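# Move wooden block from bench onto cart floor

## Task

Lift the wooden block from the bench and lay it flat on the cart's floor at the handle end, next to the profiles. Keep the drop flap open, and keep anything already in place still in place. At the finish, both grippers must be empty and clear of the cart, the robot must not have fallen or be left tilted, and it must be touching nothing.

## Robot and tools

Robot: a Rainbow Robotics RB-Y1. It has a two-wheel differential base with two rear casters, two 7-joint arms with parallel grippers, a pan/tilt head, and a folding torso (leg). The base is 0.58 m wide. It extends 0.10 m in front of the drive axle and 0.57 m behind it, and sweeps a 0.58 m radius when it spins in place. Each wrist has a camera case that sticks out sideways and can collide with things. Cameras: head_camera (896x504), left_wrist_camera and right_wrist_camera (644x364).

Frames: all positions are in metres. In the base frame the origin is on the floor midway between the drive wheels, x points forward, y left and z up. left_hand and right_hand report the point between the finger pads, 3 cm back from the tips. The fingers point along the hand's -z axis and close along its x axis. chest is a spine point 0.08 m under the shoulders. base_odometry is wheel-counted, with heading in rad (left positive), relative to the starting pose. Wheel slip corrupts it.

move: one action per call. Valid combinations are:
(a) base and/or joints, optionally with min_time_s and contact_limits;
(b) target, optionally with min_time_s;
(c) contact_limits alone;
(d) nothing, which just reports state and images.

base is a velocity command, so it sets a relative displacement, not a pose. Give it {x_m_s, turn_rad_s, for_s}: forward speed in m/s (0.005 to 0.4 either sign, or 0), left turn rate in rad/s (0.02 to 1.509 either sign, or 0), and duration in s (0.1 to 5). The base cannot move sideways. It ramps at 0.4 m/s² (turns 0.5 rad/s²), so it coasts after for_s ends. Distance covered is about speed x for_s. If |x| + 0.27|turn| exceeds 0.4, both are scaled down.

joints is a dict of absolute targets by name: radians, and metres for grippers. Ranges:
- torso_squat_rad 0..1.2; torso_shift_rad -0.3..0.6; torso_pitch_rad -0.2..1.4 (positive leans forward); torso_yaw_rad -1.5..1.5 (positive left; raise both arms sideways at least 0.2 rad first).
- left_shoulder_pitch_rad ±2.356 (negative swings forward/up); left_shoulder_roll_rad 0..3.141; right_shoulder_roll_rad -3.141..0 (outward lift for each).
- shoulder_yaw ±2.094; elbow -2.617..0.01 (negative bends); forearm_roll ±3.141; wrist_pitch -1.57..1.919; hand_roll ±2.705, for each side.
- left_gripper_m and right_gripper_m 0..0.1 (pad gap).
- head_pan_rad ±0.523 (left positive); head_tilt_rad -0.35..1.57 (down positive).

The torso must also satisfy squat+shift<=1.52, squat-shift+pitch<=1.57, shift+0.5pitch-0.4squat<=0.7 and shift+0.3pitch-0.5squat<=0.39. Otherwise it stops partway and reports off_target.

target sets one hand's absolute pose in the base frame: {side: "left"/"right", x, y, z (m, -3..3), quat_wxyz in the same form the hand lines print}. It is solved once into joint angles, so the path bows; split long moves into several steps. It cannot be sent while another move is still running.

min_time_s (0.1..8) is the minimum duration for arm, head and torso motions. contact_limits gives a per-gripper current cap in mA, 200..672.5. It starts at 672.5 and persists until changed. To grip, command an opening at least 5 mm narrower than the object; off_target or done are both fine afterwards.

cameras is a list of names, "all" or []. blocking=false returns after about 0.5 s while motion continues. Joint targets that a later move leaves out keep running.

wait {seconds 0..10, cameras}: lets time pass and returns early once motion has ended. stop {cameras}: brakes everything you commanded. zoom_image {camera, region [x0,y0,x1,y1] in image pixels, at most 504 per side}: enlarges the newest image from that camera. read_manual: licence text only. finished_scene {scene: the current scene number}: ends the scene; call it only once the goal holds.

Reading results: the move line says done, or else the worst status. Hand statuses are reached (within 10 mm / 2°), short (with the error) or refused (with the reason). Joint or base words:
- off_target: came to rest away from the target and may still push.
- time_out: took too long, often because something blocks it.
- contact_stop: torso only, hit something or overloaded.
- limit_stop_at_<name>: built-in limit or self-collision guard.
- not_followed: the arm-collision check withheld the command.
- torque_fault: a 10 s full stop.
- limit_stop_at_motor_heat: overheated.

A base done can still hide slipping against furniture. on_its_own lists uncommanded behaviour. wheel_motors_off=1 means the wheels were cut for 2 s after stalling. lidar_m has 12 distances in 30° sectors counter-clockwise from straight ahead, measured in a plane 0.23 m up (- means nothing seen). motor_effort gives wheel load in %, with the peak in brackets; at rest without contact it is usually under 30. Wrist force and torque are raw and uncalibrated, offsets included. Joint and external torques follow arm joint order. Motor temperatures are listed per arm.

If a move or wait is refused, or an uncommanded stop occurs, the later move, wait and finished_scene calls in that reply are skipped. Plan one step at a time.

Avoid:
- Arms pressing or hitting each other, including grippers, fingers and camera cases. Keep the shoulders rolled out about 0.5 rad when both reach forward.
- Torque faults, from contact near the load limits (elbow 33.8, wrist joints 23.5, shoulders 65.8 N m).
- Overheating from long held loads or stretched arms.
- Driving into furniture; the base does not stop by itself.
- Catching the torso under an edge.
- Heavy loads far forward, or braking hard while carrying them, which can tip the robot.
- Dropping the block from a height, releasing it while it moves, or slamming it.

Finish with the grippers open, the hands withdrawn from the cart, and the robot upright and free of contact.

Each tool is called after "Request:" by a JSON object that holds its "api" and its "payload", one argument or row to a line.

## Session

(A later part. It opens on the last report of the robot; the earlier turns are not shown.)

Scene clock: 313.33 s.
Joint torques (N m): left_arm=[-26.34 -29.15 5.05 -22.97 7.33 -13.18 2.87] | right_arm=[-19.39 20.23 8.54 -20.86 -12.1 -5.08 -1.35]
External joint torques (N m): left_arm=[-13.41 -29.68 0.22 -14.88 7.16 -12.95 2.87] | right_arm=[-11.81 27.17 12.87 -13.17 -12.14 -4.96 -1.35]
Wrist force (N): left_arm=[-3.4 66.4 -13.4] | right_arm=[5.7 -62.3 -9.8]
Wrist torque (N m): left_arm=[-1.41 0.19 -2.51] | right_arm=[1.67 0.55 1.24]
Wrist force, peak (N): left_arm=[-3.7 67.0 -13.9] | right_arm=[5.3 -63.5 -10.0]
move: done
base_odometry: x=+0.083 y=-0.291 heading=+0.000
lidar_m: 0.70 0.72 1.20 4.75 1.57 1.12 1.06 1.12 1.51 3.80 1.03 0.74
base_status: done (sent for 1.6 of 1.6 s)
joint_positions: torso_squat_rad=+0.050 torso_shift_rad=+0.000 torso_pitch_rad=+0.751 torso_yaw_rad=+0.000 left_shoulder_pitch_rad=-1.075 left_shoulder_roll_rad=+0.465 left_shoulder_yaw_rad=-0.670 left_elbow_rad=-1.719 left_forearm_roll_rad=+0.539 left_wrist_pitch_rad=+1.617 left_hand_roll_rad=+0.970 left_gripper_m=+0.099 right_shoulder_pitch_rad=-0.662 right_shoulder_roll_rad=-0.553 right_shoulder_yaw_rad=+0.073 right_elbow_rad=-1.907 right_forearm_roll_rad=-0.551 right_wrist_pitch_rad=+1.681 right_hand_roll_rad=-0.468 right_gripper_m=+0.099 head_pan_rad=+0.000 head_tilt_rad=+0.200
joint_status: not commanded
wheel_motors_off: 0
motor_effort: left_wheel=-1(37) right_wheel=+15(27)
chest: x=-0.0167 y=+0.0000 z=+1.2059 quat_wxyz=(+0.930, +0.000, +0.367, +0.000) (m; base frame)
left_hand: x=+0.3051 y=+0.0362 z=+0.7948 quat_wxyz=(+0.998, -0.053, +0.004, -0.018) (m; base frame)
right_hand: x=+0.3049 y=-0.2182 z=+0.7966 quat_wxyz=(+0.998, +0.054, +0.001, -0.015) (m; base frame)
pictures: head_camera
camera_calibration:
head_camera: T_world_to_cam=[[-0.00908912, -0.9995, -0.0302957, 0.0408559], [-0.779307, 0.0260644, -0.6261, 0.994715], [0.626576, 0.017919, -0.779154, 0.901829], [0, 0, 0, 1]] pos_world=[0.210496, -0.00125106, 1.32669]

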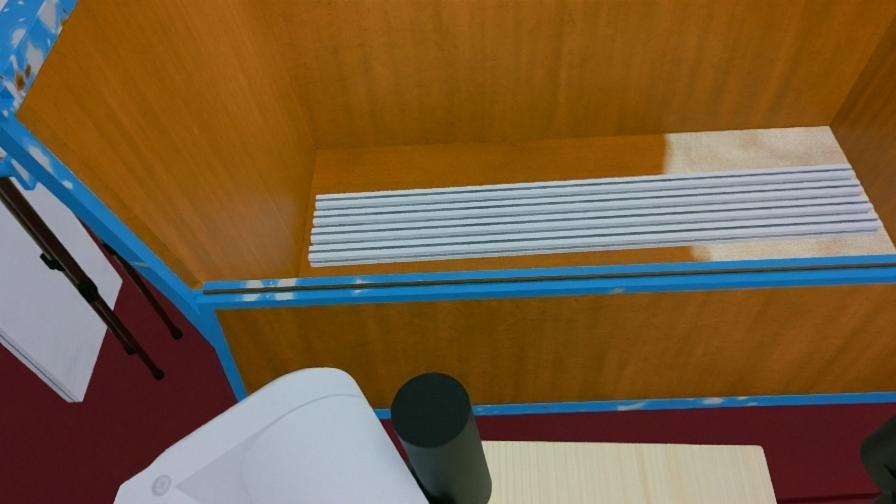

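Request:
{"api": "move", "payload": {
  "base": {"x_m_s": 0.13, "for_s": 3.7},
  "joints": {"head_tilt_rad": 0.5},
  "cameras": ["head_camera","left_wrist_camera","right_wrist_camera"]
}}

Scene clock: 320.50 s.
Joint torques (N m): left_arm=[-26.07 -29.08 5.4 -23.02 7.28 -13.22 2.85] | right_arm=[-19.4 20.45 8.56 -20.65 -12.03 -5.22 -1.11]
External joint torques (N m): left_arm=[-13.13 -29.61 0.57 -14.93 7.12 -13 2.85] | right_arm=[-11.83 27.39 12.89 -12.97 -12.07 -5.1 -1.11]
Wrist force (N): left_arm=[-3.5 65.8 -14.1] | right_arm=[4.8 -62.1 -10.0]
Wrist torque (N m): left_arm=[-1.35 0.22 -2.51] | right_arm=[1.66 0.48 1.22]
Wrist force, peak (N): left_arm=[-3.3 67.2 -13.9] | right_arm=[6.2 -62.8 -10.3]
move: done
base_odometry: x=+0.564 y=-0.291 heading=+0.001
lidar_m: 0.21 0.23 0.31 1.63 2.28 1.61 1.55 1.63 2.15 4.48 0.33 0.23
base_status: done (sent for 3.7 of 3.7 s)
joint_positions: torso_squat_rad=+0.050 torso_shift_rad=+0.000 torso_pitch_rad=+0.751 torso_yaw_rad=+0.000 left_shoulder_pitch_rad=-1.075 left_shoulder_roll_rad=+0.465 left_shoulder_yaw_rad=-0.670 left_elbow_rad=-1.719 left_forearm_roll_rad=+0.539 left_wrist_pitch_rad=+1.617 left_hand_roll_rad=+0.970 left_gripper_m=+0.099 right_shoulder_pitch_rad=-0.662 right_shoulder_roll_rad=-0.553 right_shoulder_yaw_rad=+0.073 right_elbow_rad=-1.907 right_forearm_roll_rad=-0.551 right_wrist_pitch_rad=+1.681 right_hand_roll_rad=-0.468 right_gripper_m=+0.099 head_pan_rad=+0.000 head_tilt_rad=+0.500
joint_status: all done
wheel_motors_off: 0
motor_effort: left_wheel=+5(30) right_wheel=-4(47)
chest: x=-0.0167 y=+0.0000 z=+1.2059 quat_wxyz=(+0.930, +0.000, +0.367, +0.000) (m; base frame)
left_hand: x=+0.3051 y=+0.0362 z=+0.7949 quat_wxyz=(+0.998, -0.053, +0.004, -0.018) (m; base frame)
right_hand: x=+0.3049 y=-0.2182 z=+0.7966 quat_wxyz=(+0.998, +0.054, +0.001, -0.015) (m; base frame)
pictures: head_camera, left_wrist_camera, right_wrist_camera
camera_calibration:
head_camera: T_world_to_cam=[[-0.017634, -0.9995, -0.026255, 0.0366134], [-0.929506, 0.0260627, -0.367884, 0.669791], [0.368384, 0.017917, -0.929501, 1.138], [0, 0, 0, 1]] pos_world=[0.203998, -0.00125106, 1.30514]
left_wrist_camera: T_world_to_cam=[[0.999796, -0.0107779, -0.0171075, -0.291668], [0.000422442, -0.834769, 0.5506, -0.378544], [-0.0202151, -0.550494, -0.834594, 0.761988], [0, 0, 0, 1]] pos_world=[0.307172, 0.100329, 0.839387]
right_wrist_camera: T_world_to_cam=[[-0.999684, 0.00292804, -0.0249711, 0.324092], [-0.0125703, 0.801944, 0.597268, -0.269908], [0.0217743, 0.597393, -0.801653, 0.834591], [0, 0, 0, 1]] pos_world=[0.302424, -0.283076, 0.838353]

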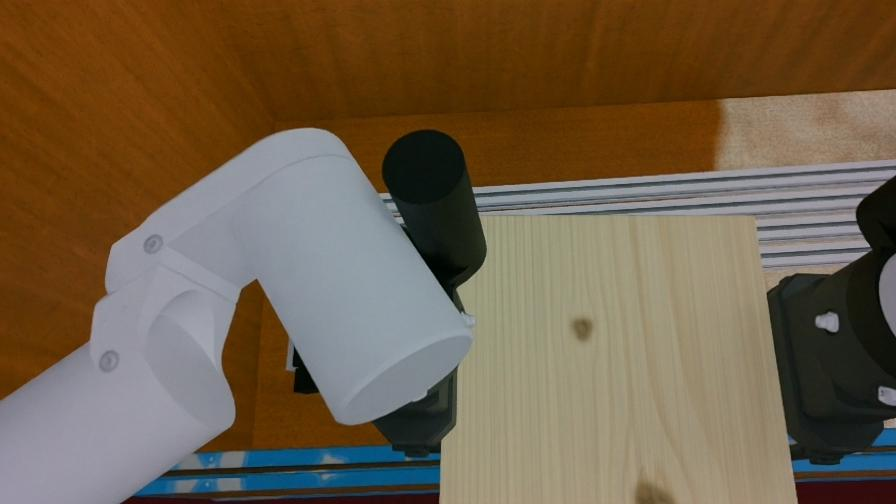

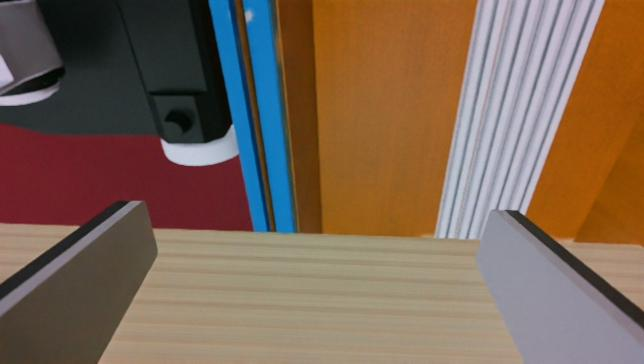

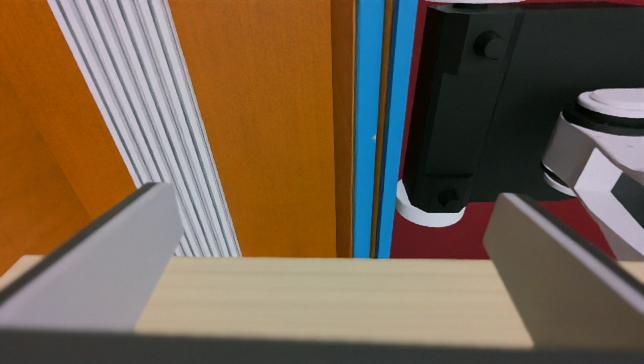

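Request:
{"api": "move", "payload": {
  "target": {"side":"right","x":0.305,"y":-0.2085,"z":0.79,"quat_wxyz":[0.998,0.06,-0.0007,-0.0125]},
  "min_time_s": 0.6
}}

Request:
{"api": "move", "payload": {
  "target": {"side":"left","x":0.305,"y":0.035,"z":0.79,"quat_wxyz":[0.998,-0.06,0.0012,-0.0205]},
  "min_time_s": 0.6,
  "cameras": ["left_wrist_camera","right_wrist_camera"]
}}

Scene clock: 332.23 s.
Joint torques (N m): left_arm=[-27.19 -34.28 5.75 -24.28 8.7 -15.88 4.13] | right_arm=[-21.17 28.72 10.78 -22.56 -14.64 -5.92 -2.87]
External joint torques (N m): left_arm=[-14.25 -34.83 0.91 -16.19 8.4 -15.66 4.14] | right_arm=[-13.61 35.45 15 -14.84 -14.69 -5.83 -2.89]
Wrist force (N): left_arm=[-3.0 79.4 -9.6] | right_arm=[4.9 -76.9 -12.2]
Wrist torque (N m): left_arm=[-1.94 0.09 -4.26] | right_arm=[2.08 -0.05 3.00]
Wrist force, peak (N): left_arm=[-6.0 81.6 -9.9] | right_arm=[8.7 -77.9 -10.2]
move: done
base_odometry: x=+0.564 y=-0.291 heading=+0.001
lidar_m: 0.21 0.23 0.31 1.62 2.28 1.62 1.54 1.63 2.16 4.49 0.34 0.22
base_status: not commanded
joint_positions: torso_squat_rad=+0.050 torso_shift_rad=+0.000 torso_pitch_rad=+0.751 torso_yaw_rad=+0.000 left_shoulder_pitch_rad=-1.075 left_shoulder_roll_rad=+0.466 left_shoulder_yaw_rad=-0.670 left_elbow_rad=-1.719 left_forearm_roll_rad=+0.539 left_wrist_pitch_rad=+1.618 left_hand_roll_rad=+0.970 left_gripper_m=+0.099 right_shoulder_pitch_rad=-0.662 right_shoulder_roll_rad=-0.544 right_shoulder_yaw_rad=+0.088 right_elbow_rad=-1.887 right_forearm_roll_rad=-0.533 right_wrist_pitch_rad=+1.659 right_hand_roll_rad=-0.467 right_gripper_m=+0.099 head_pan_rad=+0.000 head_tilt_rad=+0.500
joint_status: all done
wheel_motors_off: 0
motor_effort: left_wheel=+4(6) right_wheel=-2(6)
chest: x=-0.0167 y=+0.0000 z=+1.2059 quat_wxyz=(+0.930, +0.000, +0.367, +0.000) (m; base frame)
left_hand: x=+0.3052 y=+0.0372 z=+0.7946 quat_wxyz=(+0.998, -0.052, +0.004, -0.018) (m; base frame)
right_hand: x=+0.3044 y=-0.2153 z=+0.7895 quat_wxyz=(+0.998, +0.053, +0.000, -0.015) (m; base frame)
right_hand_status: reached (checked arc, planned for 0.6 s): 7 mm and 0.9 deg off.
pictures: none

Scene clock: 333.17 s.
Joint torques (N m): left_arm=[-23.56 -26.74 4.69 -21.09 7.18 -12.17 3.17] | right_arm=[-20.79 20.5 7.56 -20.13 -11.62 -4.66 -2.64]
External joint torques (N m): left_arm=[-10.78 -27.43 -0.13 -12.98 7.03 -11.94 3.17] | right_arm=[-13.19 27.18 11.75 -12.36 -11.67 -4.53 -2.64]
Wrist force (N): left_arm=[-1.9 61.6 -13.5] | right_arm=[4.0 -58.4 -11.6]
Wrist torque (N m): left_arm=[-1.47 -0.13 -3.19] | right_arm=[1.53 -0.01 2.23]
Wrist force, peak (N): left_arm=[-3.4 79.4 -10.6] | right_arm=[5.7 -76.1 -11.4]
move: done
base_odometry: x=+0.564 y=-0.291 heading=+0.001
lidar_m: 0.21 0.23 0.30 1.62 2.28 1.62 1.56 1.61 2.16 4.50 0.33 0.23
base_status: not commanded
joint_positions: torso_squat_rad=+0.050 torso_shift_rad=+0.000 torso_pitch_rad=+0.751 torso_yaw_rad=+0.000 left_shoulder_pitch_rad=-1.062 left_shoulder_roll_rad=+0.473 left_shoulder_yaw_rad=-0.671 left_elbow_rad=-1.707 left_forearm_roll_rad=+0.535 left_wrist_pitch_rad=+1.591 left_hand_roll_rad=+0.957 left_gripper_m=+0.099 right_shoulder_pitch_rad=-0.662 right_shoulder_roll_rad=-0.542 right_shoulder_yaw_rad=+0.089 right_elbow_rad=-1.888 right_forearm_roll_rad=-0.534 right_wrist_pitch_rad=+1.658 right_hand_roll_rad=-0.467 right_gripper_m=+0.099 head_pan_rad=+0.000 head_tilt_rad=+0.500
joint_status: all done
wheel_motors_off: 0
motor_effort: left_wheel=+5(5) right_wheel=-5(7)
chest: x=-0.0167 y=+0.0000 z=+1.2059 quat_wxyz=(+0.930, +0.000, +0.367, +0.000) (m; base frame)
left_hand: x=+0.3051 y=+0.0406 z=+0.7879 quat_wxyz=(+0.998, -0.054, +0.002, -0.019) (m; base frame)
left_hand_status: reached (checked arc, planned for 0.6 s): 6 mm and 0.8 deg off.
right_hand: x=+0.3042 y=-0.2139 z=+0.7896 quat_wxyz=(+0.998, +0.054, +0.000, -0.014) (m; base frame)
pictures: left_wrist_camera, right_wrist_camera
camera_calibration:
left_wrist_camera: T_world_to_cam=[[0.999829, -0.0116921, -0.0143158, -0.29388], [-0.00185614, -0.834104, 0.551604, -0.371167], [-0.0183903, -0.551483, -0.833984, 0.757517], [0, 0, 0, 1]] pos_world=[0.307072, 0.10473, 0.832286]
right_wrist_camera: T_world_to_cam=[[-0.999637, 0.00242332, -0.0268251, 0.324597], [-0.01408, 0.802011, 0.597143, -0.268542], [0.0229611, 0.597304, -0.801686, 0.825987], [0, 0, 0, 1]] pos_world=[0.301732, -0.278779, 0.831247]

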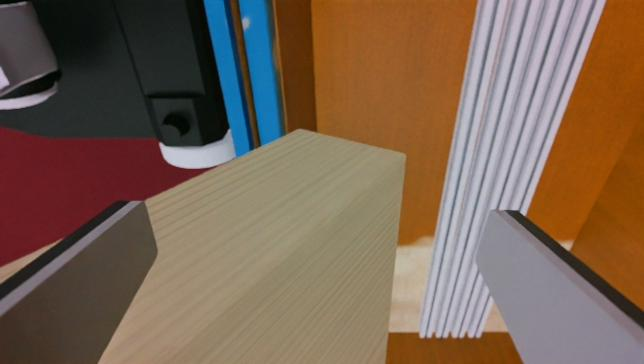

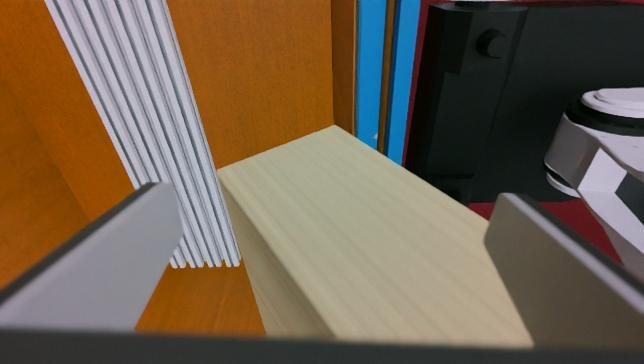

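Request:
{"api": "move", "payload": {
  "base": {"x_m_s": 0.06, "for_s": 0.67}
}}

Request:
{"api": "move", "payload": {
  "joints": {"torso_squat_rad":0.8,"torso_shift_rad":0.1,"head_tilt_rad":0.6},
  "min_time_s": 5,
  "cameras": ["head_camera","left_wrist_camera","right_wrist_camera"]
}}

Scene clock: 340.67 s.
Joint torques (N m): left_arm=[-23.95 -27.44 5.37 -21.37 7.32 -12.21 3.13] | right_arm=[-19.41 20.21 7.54 -19.92 -11.45 -4.65 -2.67]
External joint torques (N m): left_arm=[-11.17 -28.13 0.56 -13.27 7.17 -11.97 3.13] | right_arm=[-11.83 26.9 11.76 -12.18 -11.49 -4.52 -2.67]
Wrist force (N): left_arm=[-2.4 62.0 -12.9] | right_arm=[3.7 -58.7 -11.2]
Wrist torque (N m): left_arm=[-1.52 -0.09 -3.21] | right_arm=[1.53 0.02 2.26]
Wrist force, peak (N): left_arm=[-2.5 63.0 -13.0] | right_arm=[3.3 -59.3 -11.6]
move: done
base_odometry: x=+0.604 y=-0.291 heading=+0.001
lidar_m: 0.17 0.18 0.25 1.61 2.34 1.67 1.59 1.65 2.22 0.79 0.27 0.18
base_status: done (sent for 0.67 of 0.67 s)
joint_positions: torso_squat_rad=+0.050 torso_shift_rad=+0.000 torso_pitch_rad=+0.751 torso_yaw_rad=+0.000 left_shoulder_pitch_rad=-1.062 left_shoulder_roll_rad=+0.473 left_shoulder_yaw_rad=-0.671 left_elbow_rad=-1.707 left_forearm_roll_rad=+0.535 left_wrist_pitch_rad=+1.591 left_hand_roll_rad=+0.957 left_gripper_m=+0.099 right_shoulder_pitch_rad=-0.662 right_shoulder_roll_rad=-0.542 right_shoulder_yaw_rad=+0.089 right_elbow_rad=-1.888 right_forearm_roll_rad=-0.534 right_wrist_pitch_rad=+1.658 right_hand_roll_rad=-0.467 right_gripper_m=+0.099 head_pan_rad=+0.000 head_tilt_rad=+0.500
joint_status: not commanded
wheel_motors_off: 0
motor_effort: left_wheel=+4(28) right_wheel=-3(19)
chest: x=-0.0167 y=+0.0000 z=+1.2059 quat_wxyz=(+0.930, +0.000, +0.367, +0.000) (m; base frame)
left_hand: x=+0.3050 y=+0.0406 z=+0.7879 quat_wxyz=(+0.998, -0.054, +0.002, -0.019) (m; base frame)
right_hand: x=+0.3043 y=-0.2138 z=+0.7897 quat_wxyz=(+0.998, +0.054, +0.000, -0.014) (m; base frame)
pictures: none

Scene clock: 345.97 s.
Joint torques (N m): left_arm=[-18.59 -27.57 1.38 -20.37 8.41 -10.88 3.12] | right_arm=[-19.53 20.33 7.11 -20.25 -12.78 -4.83 -2.68]
External joint torques (N m): left_arm=[-5.78 -28.27 -3.46 -12.27 8.26 -10.64 3.12] | right_arm=[-11.94 27.02 11.33 -12.52 -12.83 -4.7 -2.68]
Wrist force (N): left_arm=[10.7 61.1 -2.1] | right_arm=[7.1 -65.8 -10.0]
Wrist torque (N m): left_arm=[-1.68 1.11 -2.96] | right_arm=[1.70 0.17 2.48]
Wrist force, peak (N): left_arm=[-2.4 62.7 -13.4] | right_arm=[7.0 -66.8 -10.2]
move: done
base_odometry: x=+0.604 y=-0.291 heading=+0.001
lidar_m: 0.17 0.18 0.24 1.61 2.34 1.66 1.59 1.65 2.22 0.80 0.26 0.18
base_status: not commanded
joint_positions: torso_squat_rad=+0.800 torso_shift_rad=+0.100 torso_pitch_rad=+0.750 torso_yaw_rad=+0.000 left_shoulder_pitch_rad=-1.063 left_shoulder_roll_rad=+0.473 left_shoulder_yaw_rad=-0.670 left_elbow_rad=-1.708 left_forearm_roll_rad=+0.534 left_wrist_pitch_rad=+1.590 left_hand_roll_rad=+0.957 left_gripper_m=+0.099 right_shoulder_pitch_rad=-0.662 right_shoulder_roll_rad=-0.542 right_shoulder_yaw_rad=+0.089 right_elbow_rad=-1.888 right_forearm_roll_rad=-0.534 right_wrist_pitch_rad=+1.658 right_hand_roll_rad=-0.467 right_gripper_m=+0.099 head_pan_rad=+0.000 head_tilt_rad=+0.600
joint_status: all done
wheel_motors_off: 0
motor_effort: left_wheel=+0(5) right_wheel=-6(7)
chest: x=+0.0318 y=+0.0000 z=+0.9921 quat_wxyz=(+0.930, +0.000, +0.366, +0.000) (m; base frame)
left_hand: x=+0.3547 y=+0.0404 z=+0.5748 quat_wxyz=(+0.998, -0.054, +0.001, -0.019) (m; base frame)
right_hand: x=+0.3531 y=-0.2140 z=+0.5760 quat_wxyz=(+0.998, +0.054, +0.000, -0.014) (m; base frame)
pictures: head_camera, left_wrist_camera, right_wrist_camera
camera_calibration:
head_camera: T_world_to_cam=[[-0.0201784, -0.999502, -0.0242784, 0.0300104], [-0.961451, 0.0260595, -0.273738, 0.53633], [0.274234, 0.0178189, -0.961498, 0.974793], [0, 0, 0, 1]] pos_world=[0.248939, -0.00135083, 1.0848]
left_wrist_camera: T_world_to_cam=[[0.999867, -0.0112396, -0.0118419, -0.347918], [-0.00283245, -0.83373, 0.552166, -0.253651], [-0.0160791, -0.552058, -0.83365, 0.579676], [0, 0, 0, 1]] pos_world=[0.356474, 0.104629, 0.619185]
right_wrist_camera: T_world_to_cam=[[-0.999616, 0.00237092, -0.0276064, 0.368113], [-0.0145865, 0.802067, 0.597055, -0.140055], [0.0235577, 0.597229, -0.801725, 0.653418], [0, 0, 0, 1]] pos_world=[0.350536, -0.278779, 0.617644]

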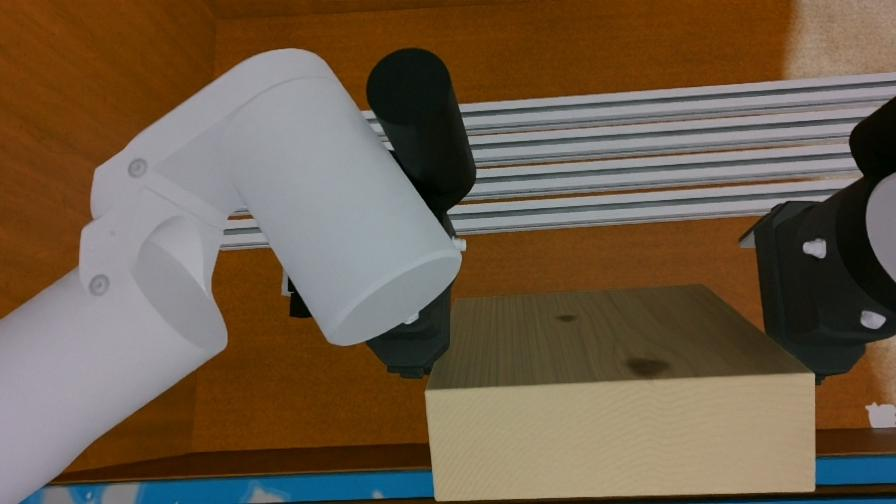

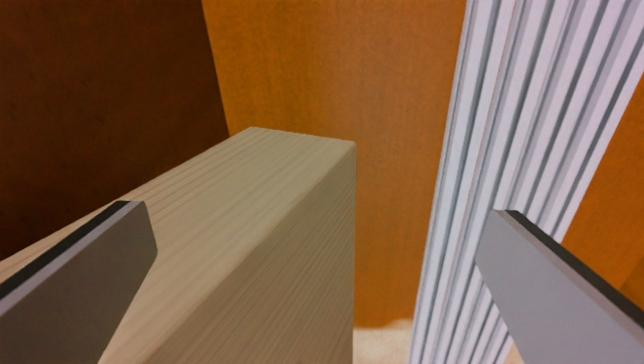

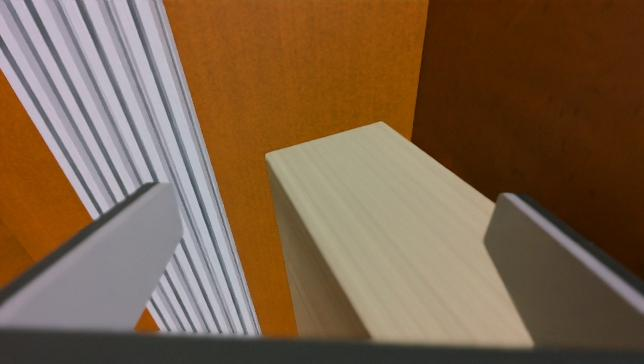

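Request:
{"api": "move", "payload": {
  "base": {"x_m_s": 0.05, "for_s": 0.6},
  "cameras": ["head_camera","left_wrist_camera","right_wrist_camera"]
}}

Scene clock: 350.50 s.
Joint torques (N m): left_arm=[-23.84 -27.56 5.08 -21.29 7.62 -11.74 3.05] | right_arm=[-19.04 20.04 7.29 -19.94 -11.54 -4.59 -2.64]
External joint torques (N m): left_arm=[-11.06 -28.26 0.26 -13.19 7.46 -11.51 3.05] | right_arm=[-11.46 26.73 11.51 -12.21 -11.59 -4.46 -2.64]
Wrist force (N): left_arm=[-2.0 62.0 -12.4] | right_arm=[3.9 -58.7 -10.4]
Wrist torque (N m): left_arm=[-1.47 -0.18 -3.24] | right_arm=[1.54 -0.01 2.25]
Wrist force, peak (N): left_arm=[-4.6 63.4 -12.7] | right_arm=[6.5 -66.5 -10.4]
move: done
base_odometry: x=+0.634 y=-0.291 heading=+0.001
lidar_m: 0.14 0.15 0.20 1.60 2.37 1.72 1.63 1.69 2.27 0.66 0.22 0.14
base_status: done (sent for 0.6 of 0.6 s)
joint_positions: torso_squat_rad=+0.800 torso_shift_rad=+0.100 torso_pitch_rad=+0.751 torso_yaw_rad=+0.000 left_shoulder_pitch_rad=-1.062 left_shoulder_roll_rad=+0.473 left_shoulder_yaw_rad=-0.671 left_elbow_rad=-1.707 left_forearm_roll_rad=+0.535 left_wrist_pitch_rad=+1.590 left_hand_roll_rad=+0.957 left_gripper_m=+0.099 right_shoulder_pitch_rad=-0.663 right_shoulder_roll_rad=-0.542 right_shoulder_yaw_rad=+0.089 right_elbow_rad=-1.888 right_forearm_roll_rad=-0.534 right_wrist_pitch_rad=+1.658 right_hand_roll_rad=-0.467 right_gripper_m=+0.099 head_pan_rad=+0.000 head_tilt_rad=+0.600
joint_status: not commanded
wheel_motors_off: 0
motor_effort: left_wheel=+0(25) right_wheel=-3(21)
chest: x=+0.0319 y=+0.0000 z=+0.9920 quat_wxyz=(+0.930, +0.000, +0.367, +0.000) (m; base frame)
left_hand: x=+0.3538 y=+0.0406 z=+0.5741 quat_wxyz=(+0.998, -0.054, +0.002, -0.019) (m; base frame)
right_hand: x=+0.3530 y=-0.2138 z=+0.5759 quat_wxyz=(+0.998, +0.054, +0.000, -0.014) (m; base frame)
pictures: head_camera, left_wrist_camera, right_wrist_camera
camera_calibration:
head_camera: T_world_to_cam=[[-0.020187, -0.999502, -0.0242716, 0.0300048], [-0.961538, 0.0260603, -0.273434, 0.536092], [0.273931, 0.0178183, -0.961584, 0.97484], [0, 0, 0, 1]] pos_world=[0.24904, -0.00135082, 1.0847]
left_wrist_camera: T_world_to_cam=[[0.999834, -0.0116057, -0.0140119, -0.345831], [-0.00195418, -0.83418, 0.551489, -0.252946], [-0.0180889, -0.55137, -0.834065, 0.580092], [0, 0, 0, 1]] pos_world=[0.355772, 0.10483, 0.618486]
right_wrist_camera: T_world_to_cam=[[-0.999623, 0.00219986, -0.0273619, 0.367913], [-0.0145847, 0.801885, 0.597301, -0.14028], [0.0232551, 0.597475, -0.801551, 0.653345], [0, 0, 0, 1]] pos_world=[0.350535, -0.278678, 0.617545]

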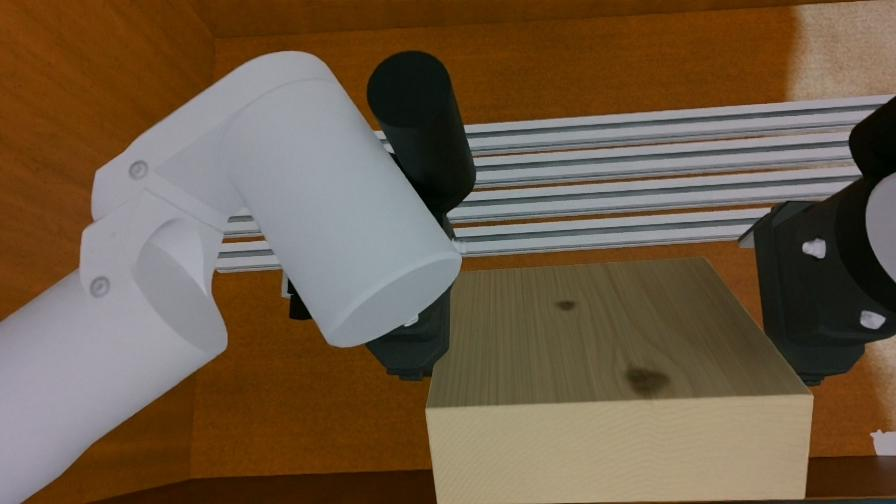

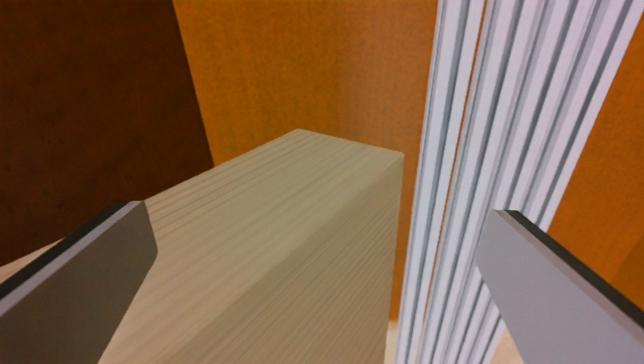

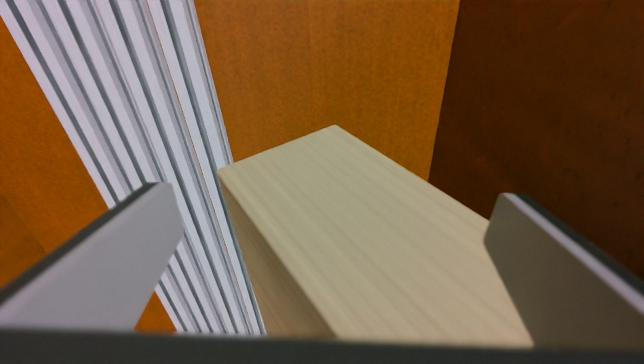

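Request:
{"api": "move", "payload": {
  "target": {"side":"right","x":0.3536,"y":-0.206,"z":0.572,"quat_wxyz":[0.998,0.06,-0.0007,-0.0125]},
  "min_time_s": 0.5
}}

Request:
{"api": "move", "payload": {
  "target": {"side":"left","x":0.3536,"y":0.0375,"z":0.568,"quat_wxyz":[0.998,-0.06,0.0012,-0.0205]},
  "min_time_s": 0.5
}}

Request:
{"api": "move", "payload": {
  "target": {"side":"right","x":0.3536,"y":-0.2035,"z":0.564,"quat_wxyz":[0.998,0.06,-0.0007,-0.0125]},
  "min_time_s": 0.5
}}

Request:
{"api": "move", "payload": {
  "target": {"side":"left","x":0.3536,"y":0.04,"z":0.56,"quat_wxyz":[0.998,-0.06,0.0012,-0.0205]},
  "min_time_s": 0.5,
  "cameras": ["head_camera","left_wrist_camera","right_wrist_camera"]
}}

Scene clock: 356.23 s.
Joint torques (N m): left_arm=[-24.73 -30.56 4.6 -22.5 8.08 -13.45 3.6] | right_arm=[-22.07 24.52 9.38 -20.78 -12.88 -5.48 -2.42]
External joint torques (N m): left_arm=[-11.95 -31.27 -0.22 -14.4 7.93 -13.22 3.6] | right_arm=[-14.46 31.1 13.55 -13.02 -12.93 -5.36 -2.42]
Wrist force (N): left_arm=[-3.8 71.1 -11.6] | right_arm=[4.1 -67.4 -11.2]
Wrist torque (N m): left_arm=[-1.61 -0.19 -3.76] | right_arm=[1.74 -0.04 2.58]
Wrist force, peak (N): left_arm=[-3.0 72.4 -11.3] | right_arm=[4.5 -68.3 -11.3]
move: done
base_odometry: x=+0.634 y=-0.291 heading=+0.001
lidar_m: 0.14 0.15 0.21 1.59 2.39 1.70 1.62 1.69 2.26 0.65 0.21 0.15
base_status: not commanded
joint_positions: torso_squat_rad=+0.800 torso_shift_rad=+0.100 torso_pitch_rad=+0.751 torso_yaw_rad=+0.000 left_shoulder_pitch_rad=-1.062 left_shoulder_roll_rad=+0.474 left_shoulder_yaw_rad=-0.671 left_elbow_rad=-1.707 left_forearm_roll_rad=+0.534 left_wrist_pitch_rad=+1.591 left_hand_roll_rad=+0.957 left_gripper_m=+0.099 right_shoulder_pitch_rad=-0.665 right_shoulder_roll_rad=-0.536 right_shoulder_yaw_rad=+0.098 right_elbow_rad=-1.872 right_forearm_roll_rad=-0.525 right_wrist_pitch_rad=+1.645 right_hand_roll_rad=-0.467 right_gripper_m=+0.099 head_pan_rad=+0.000 head_tilt_rad=+0.600
joint_status: all done
wheel_motors_off: 0
motor_effort: left_wheel=+1(2) right_wheel=-1(4)
chest: x=+0.0319 y=+0.0000 z=+0.9920 quat_wxyz=(+0.930, +0.000, +0.367, +0.000) (m; base frame)
left_hand: x=+0.3538 y=+0.0412 z=+0.5738 quat_wxyz=(+0.998, -0.053, +0.002, -0.018) (m; base frame)
right_hand: x=+0.3529 y=-0.2122 z=+0.5712 quat_wxyz=(+0.998, +0.054, +0.000, -0.015) (m; base frame)
right_hand_status: reached (checked arc, planned for 0.5 s): 6 mm and 0.8 deg off.
pictures: none

Scene clock: 357.07 s.
Joint torques (N m): left_arm=[-23.6 -27.17 4.51 -21.1 7.08 -11.69 2.97] | right_arm=[-20.12 19.92 7.29 -19.95 -11.24 -4.59 -2.49]
External joint torques (N m): left_arm=[-10.93 -27.93 -0.26 -12.99 6.92 -11.46 2.97] | right_arm=[-12.5 26.47 11.44 -12.19 -11.29 -4.47 -2.49]
Wrist force (N): left_arm=[-2.6 59.8 -13.8] | right_arm=[3.7 -56.5 -10.6]
Wrist torque (N m): left_arm=[-1.42 -0.19 -3.07] | right_arm=[1.45 -0.02 2.14]
Wrist force, peak (N): left_arm=[-3.2 70.6 -11.8] | right_arm=[4.0 -67.4 -11.0]
move: done
base_odometry: x=+0.634 y=-0.291 heading=+0.001
lidar_m: 0.13 0.16 0.20 1.60 2.39 1.70 1.62 1.69 2.29 0.67 0.23 0.15
base_status: not commanded
joint_positions: torso_squat_rad=+0.800 torso_shift_rad=+0.100 torso_pitch_rad=+0.751 torso_yaw_rad=+0.000 left_shoulder_pitch_rad=-1.053 left_shoulder_roll_rad=+0.474 left_shoulder_yaw_rad=-0.674 left_elbow_rad=-1.685 left_forearm_roll_rad=+0.530 left_wrist_pitch_rad=+1.563 left_hand_roll_rad=+0.945 left_gripper_m=+0.099 right_shoulder_pitch_rad=-0.665 right_shoulder_roll_rad=-0.535 right_shoulder_yaw_rad=+0.098 right_elbow_rad=-1.872 right_forearm_roll_rad=-0.525 right_wrist_pitch_rad=+1.645 right_hand_roll_rad=-0.467 right_gripper_m=+0.099 head_pan_rad=+0.000 head_tilt_rad=+0.600
joint_status: all done
wheel_motors_off: 0
motor_effort: left_wheel=+1(2) right_wheel=-2(3)
chest: x=+0.0319 y=+0.0000 z=+0.9920 quat_wxyz=(+0.930, +0.000, +0.367, +0.000) (m; base frame)
left_hand: x=+0.3536 y=+0.0432 z=+0.5660 quat_wxyz=(+0.998, -0.054, +0.002, -0.019) (m; base frame)
left_hand_status: reached (checked arc, planned for 0.5 s): 6 mm and 0.8 deg off.
right_hand: x=+0.3530 y=-0.2114 z=+0.5713 quat_wxyz=(+0.998, +0.054, +0.000, -0.014) (m; base frame)
pictures: none

Scene clock: 357.90 s.
Joint torques (N m): left_arm=[-24.61 -30.11 4.71 -22.96 8.03 -12.84 3.41] | right_arm=[-21.31 24.4 8.76 -20.69 -12.53 -5.28 -2.33]
External joint torques (N m): left_arm=[-11.94 -30.88 -0.07 -14.85 7.88 -12.59 3.41] | right_arm=[-13.68 30.81 12.83 -12.9 -12.59 -5.16 -2.33]
Wrist force (N): left_arm=[-3.2 69.0 -11.7] | right_arm=[3.9 -65.7 -11.3]
Wrist torque (N m): left_arm=[-1.60 -0.12 -3.60] | right_arm=[1.72 -0.01 2.48]
Wrist force, peak (N): left_arm=[-2.8 69.8 -12.0] | right_arm=[4.7 -66.2 -11.5]
move: done
base_odometry: x=+0.634 y=-0.291 heading=+0.001
lidar_m: 0.14 0.15 0.21 1.59 2.39 1.71 1.60 1.68 2.26 0.68 0.22 0.15
base_status: not commanded
joint_positions: torso_squat_rad=+0.800 torso_shift_rad=+0.100 torso_pitch_rad=+0.751 torso_yaw_rad=+0.000 left_shoulder_pitch_rad=-1.053 left_shoulder_roll_rad=+0.475 left_shoulder_yaw_rad=-0.674 left_elbow_rad=-1.685 left_forearm_roll_rad=+0.530 left_wrist_pitch_rad=+1.563 left_hand_roll_rad=+0.945 left_gripper_m=+0.099 right_shoulder_pitch_rad=-0.667 right_shoulder_roll_rad=-0.527 right_shoulder_yaw_rad=+0.109 right_elbow_rad=-1.846 right_forearm_roll_rad=-0.513 right_wrist_pitch_rad=+1.621 right_hand_roll_rad=-0.462 right_gripper_m=+0.099 head_pan_rad=+0.000 head_tilt_rad=+0.600
joint_status: all done
wheel_motors_off: 0
motor_effort: left_wheel=+2(3) right_wheel=-2(3)
chest: x=+0.0319 y=+0.0000 z=+0.9920 quat_wxyz=(+0.930, +0.000, +0.367, +0.000) (m; base frame)
left_hand: x=+0.3536 y=+0.0438 z=+0.5657 quat_wxyz=(+0.998, -0.053, +0.002, -0.019) (m; base frame)
right_hand: x=+0.3528 y=-0.2097 z=+0.5635 quat_wxyz=(+0.998, +0.054, +0.000, -0.014) (m; base frame)
right_hand_status: reached (checked arc, planned for 0.5 s): 6 mm and 0.8 deg off.
pictures: none

Scene clock: 358.73 s.
Joint torques (N m): left_arm=[-22.86 -27.17 4.47 -21.15 7.31 -11.27 2.95] | right_arm=[-19.89 20.14 7.35 -19.72 -11.05 -4.31 -2.41]
External joint torques (N m): left_arm=[-10.27 -28 -0.26 -13.04 7.15 -11.04 2.95] | right_arm=[-12.27 26.53 11.4 -11.91 -11.09 -4.18 -2.41]
Wrist force (N): left_arm=[-1.5 58.2 -13.5] | right_arm=[3.6 -55.1 -10.0]
Wrist torque (N m): left_arm=[-1.46 -0.15 -2.99] | right_arm=[1.42 -0.02 2.09]
Wrist force, peak (N): left_arm=[-2.5 68.7 -11.4] | right_arm=[3.9 -65.8 -11.7]
move: done
base_odometry: x=+0.634 y=-0.291 heading=+0.001
lidar_m: 0.14 0.14 0.20 1.60 2.40 1.70 1.63 1.69 2.26 0.66 0.22 0.15
base_status: not commanded
joint_positions: torso_squat_rad=+0.800 torso_shift_rad=+0.100 torso_pitch_rad=+0.751 torso_yaw_rad=+0.000 left_shoulder_pitch_rad=-1.046 left_shoulder_roll_rad=+0.475 left_shoulder_yaw_rad=-0.676 left_elbow_rad=-1.662 left_forearm_roll_rad=+0.526 left_wrist_pitch_rad=+1.536 left_hand_roll_rad=+0.933 left_gripper_m=+0.099 right_shoulder_pitch_rad=-0.667 right_shoulder_roll_rad=-0.526 right_shoulder_yaw_rad=+0.110 right_elbow_rad=-1.846 right_forearm_roll_rad=-0.513 right_wrist_pitch_rad=+1.620 right_hand_roll_rad=-0.462 right_gripper_m=+0.099 head_pan_rad=+0.000 head_tilt_rad=+0.600
joint_status: all done
wheel_motors_off: 0
motor_effort: left_wheel=+2(2) right_wheel=-2(3)
chest: x=+0.0319 y=+0.0000 z=+0.9920 quat_wxyz=(+0.930, +0.000, +0.367, +0.000) (m; base frame)
left_hand: x=+0.3536 y=+0.0458 z=+0.5580 quat_wxyz=(+0.998, -0.054, +0.002, -0.019) (m; base frame)
left_hand_status: reached (checked arc, planned for 0.5 s): 6 mm and 0.8 deg off.
right_hand: x=+0.3528 y=-0.2089 z=+0.5635 quat_wxyz=(+0.998, +0.054, +0.000, -0.014) (m; base frame)
pictures: head_camera, left_wrist_camera, right_wrist_camera
camera_calibration:
head_camera: T_world_to_cam=[[-0.020187, -0.999502, -0.0242716, 0.0300048], [-0.961538, 0.0260603, -0.273434, 0.536092], [0.273931, 0.0178183, -0.961584, 0.97484], [0, 0, 0, 1]] pos_world=[0.24904, -0.00135082, 1.0847]
left_wrist_camera: T_world_to_cam=[[0.99983, -0.0118878, -0.0140629, -0.345732], [-0.00215622, -0.834025, 0.551723, -0.239955], [-0.0182876, -0.551599, -0.833909, 0.569558], [0, 0, 0, 1]] pos_world=[0.355572, 0.10993, 0.602486]
right_wrist_camera: T_world_to_cam=[[-0.999634, 0.00226589, -0.0269433, 0.36703], [-0.01428, 0.801929, 0.597249, -0.136951], [0.0229599, 0.597415, -0.801603, 0.640546], [0, 0, 0, 1]] pos_world=[0.350233, -0.273679, 0.605147]

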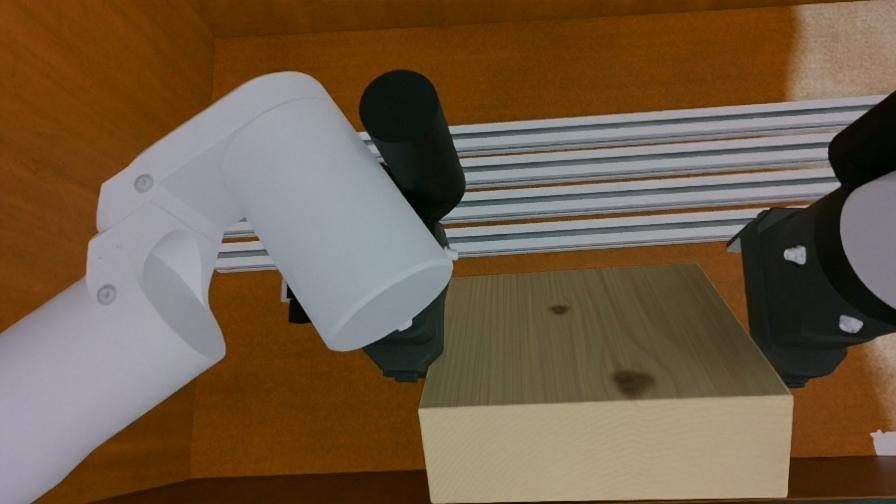

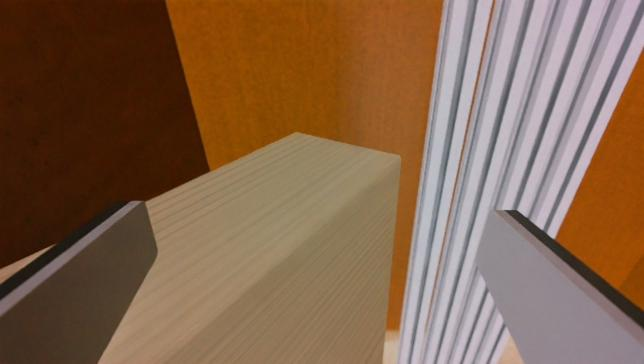

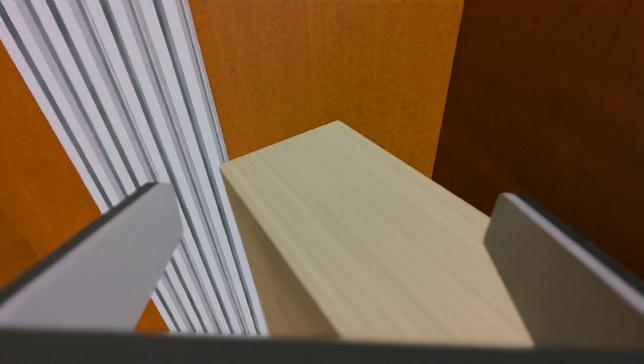

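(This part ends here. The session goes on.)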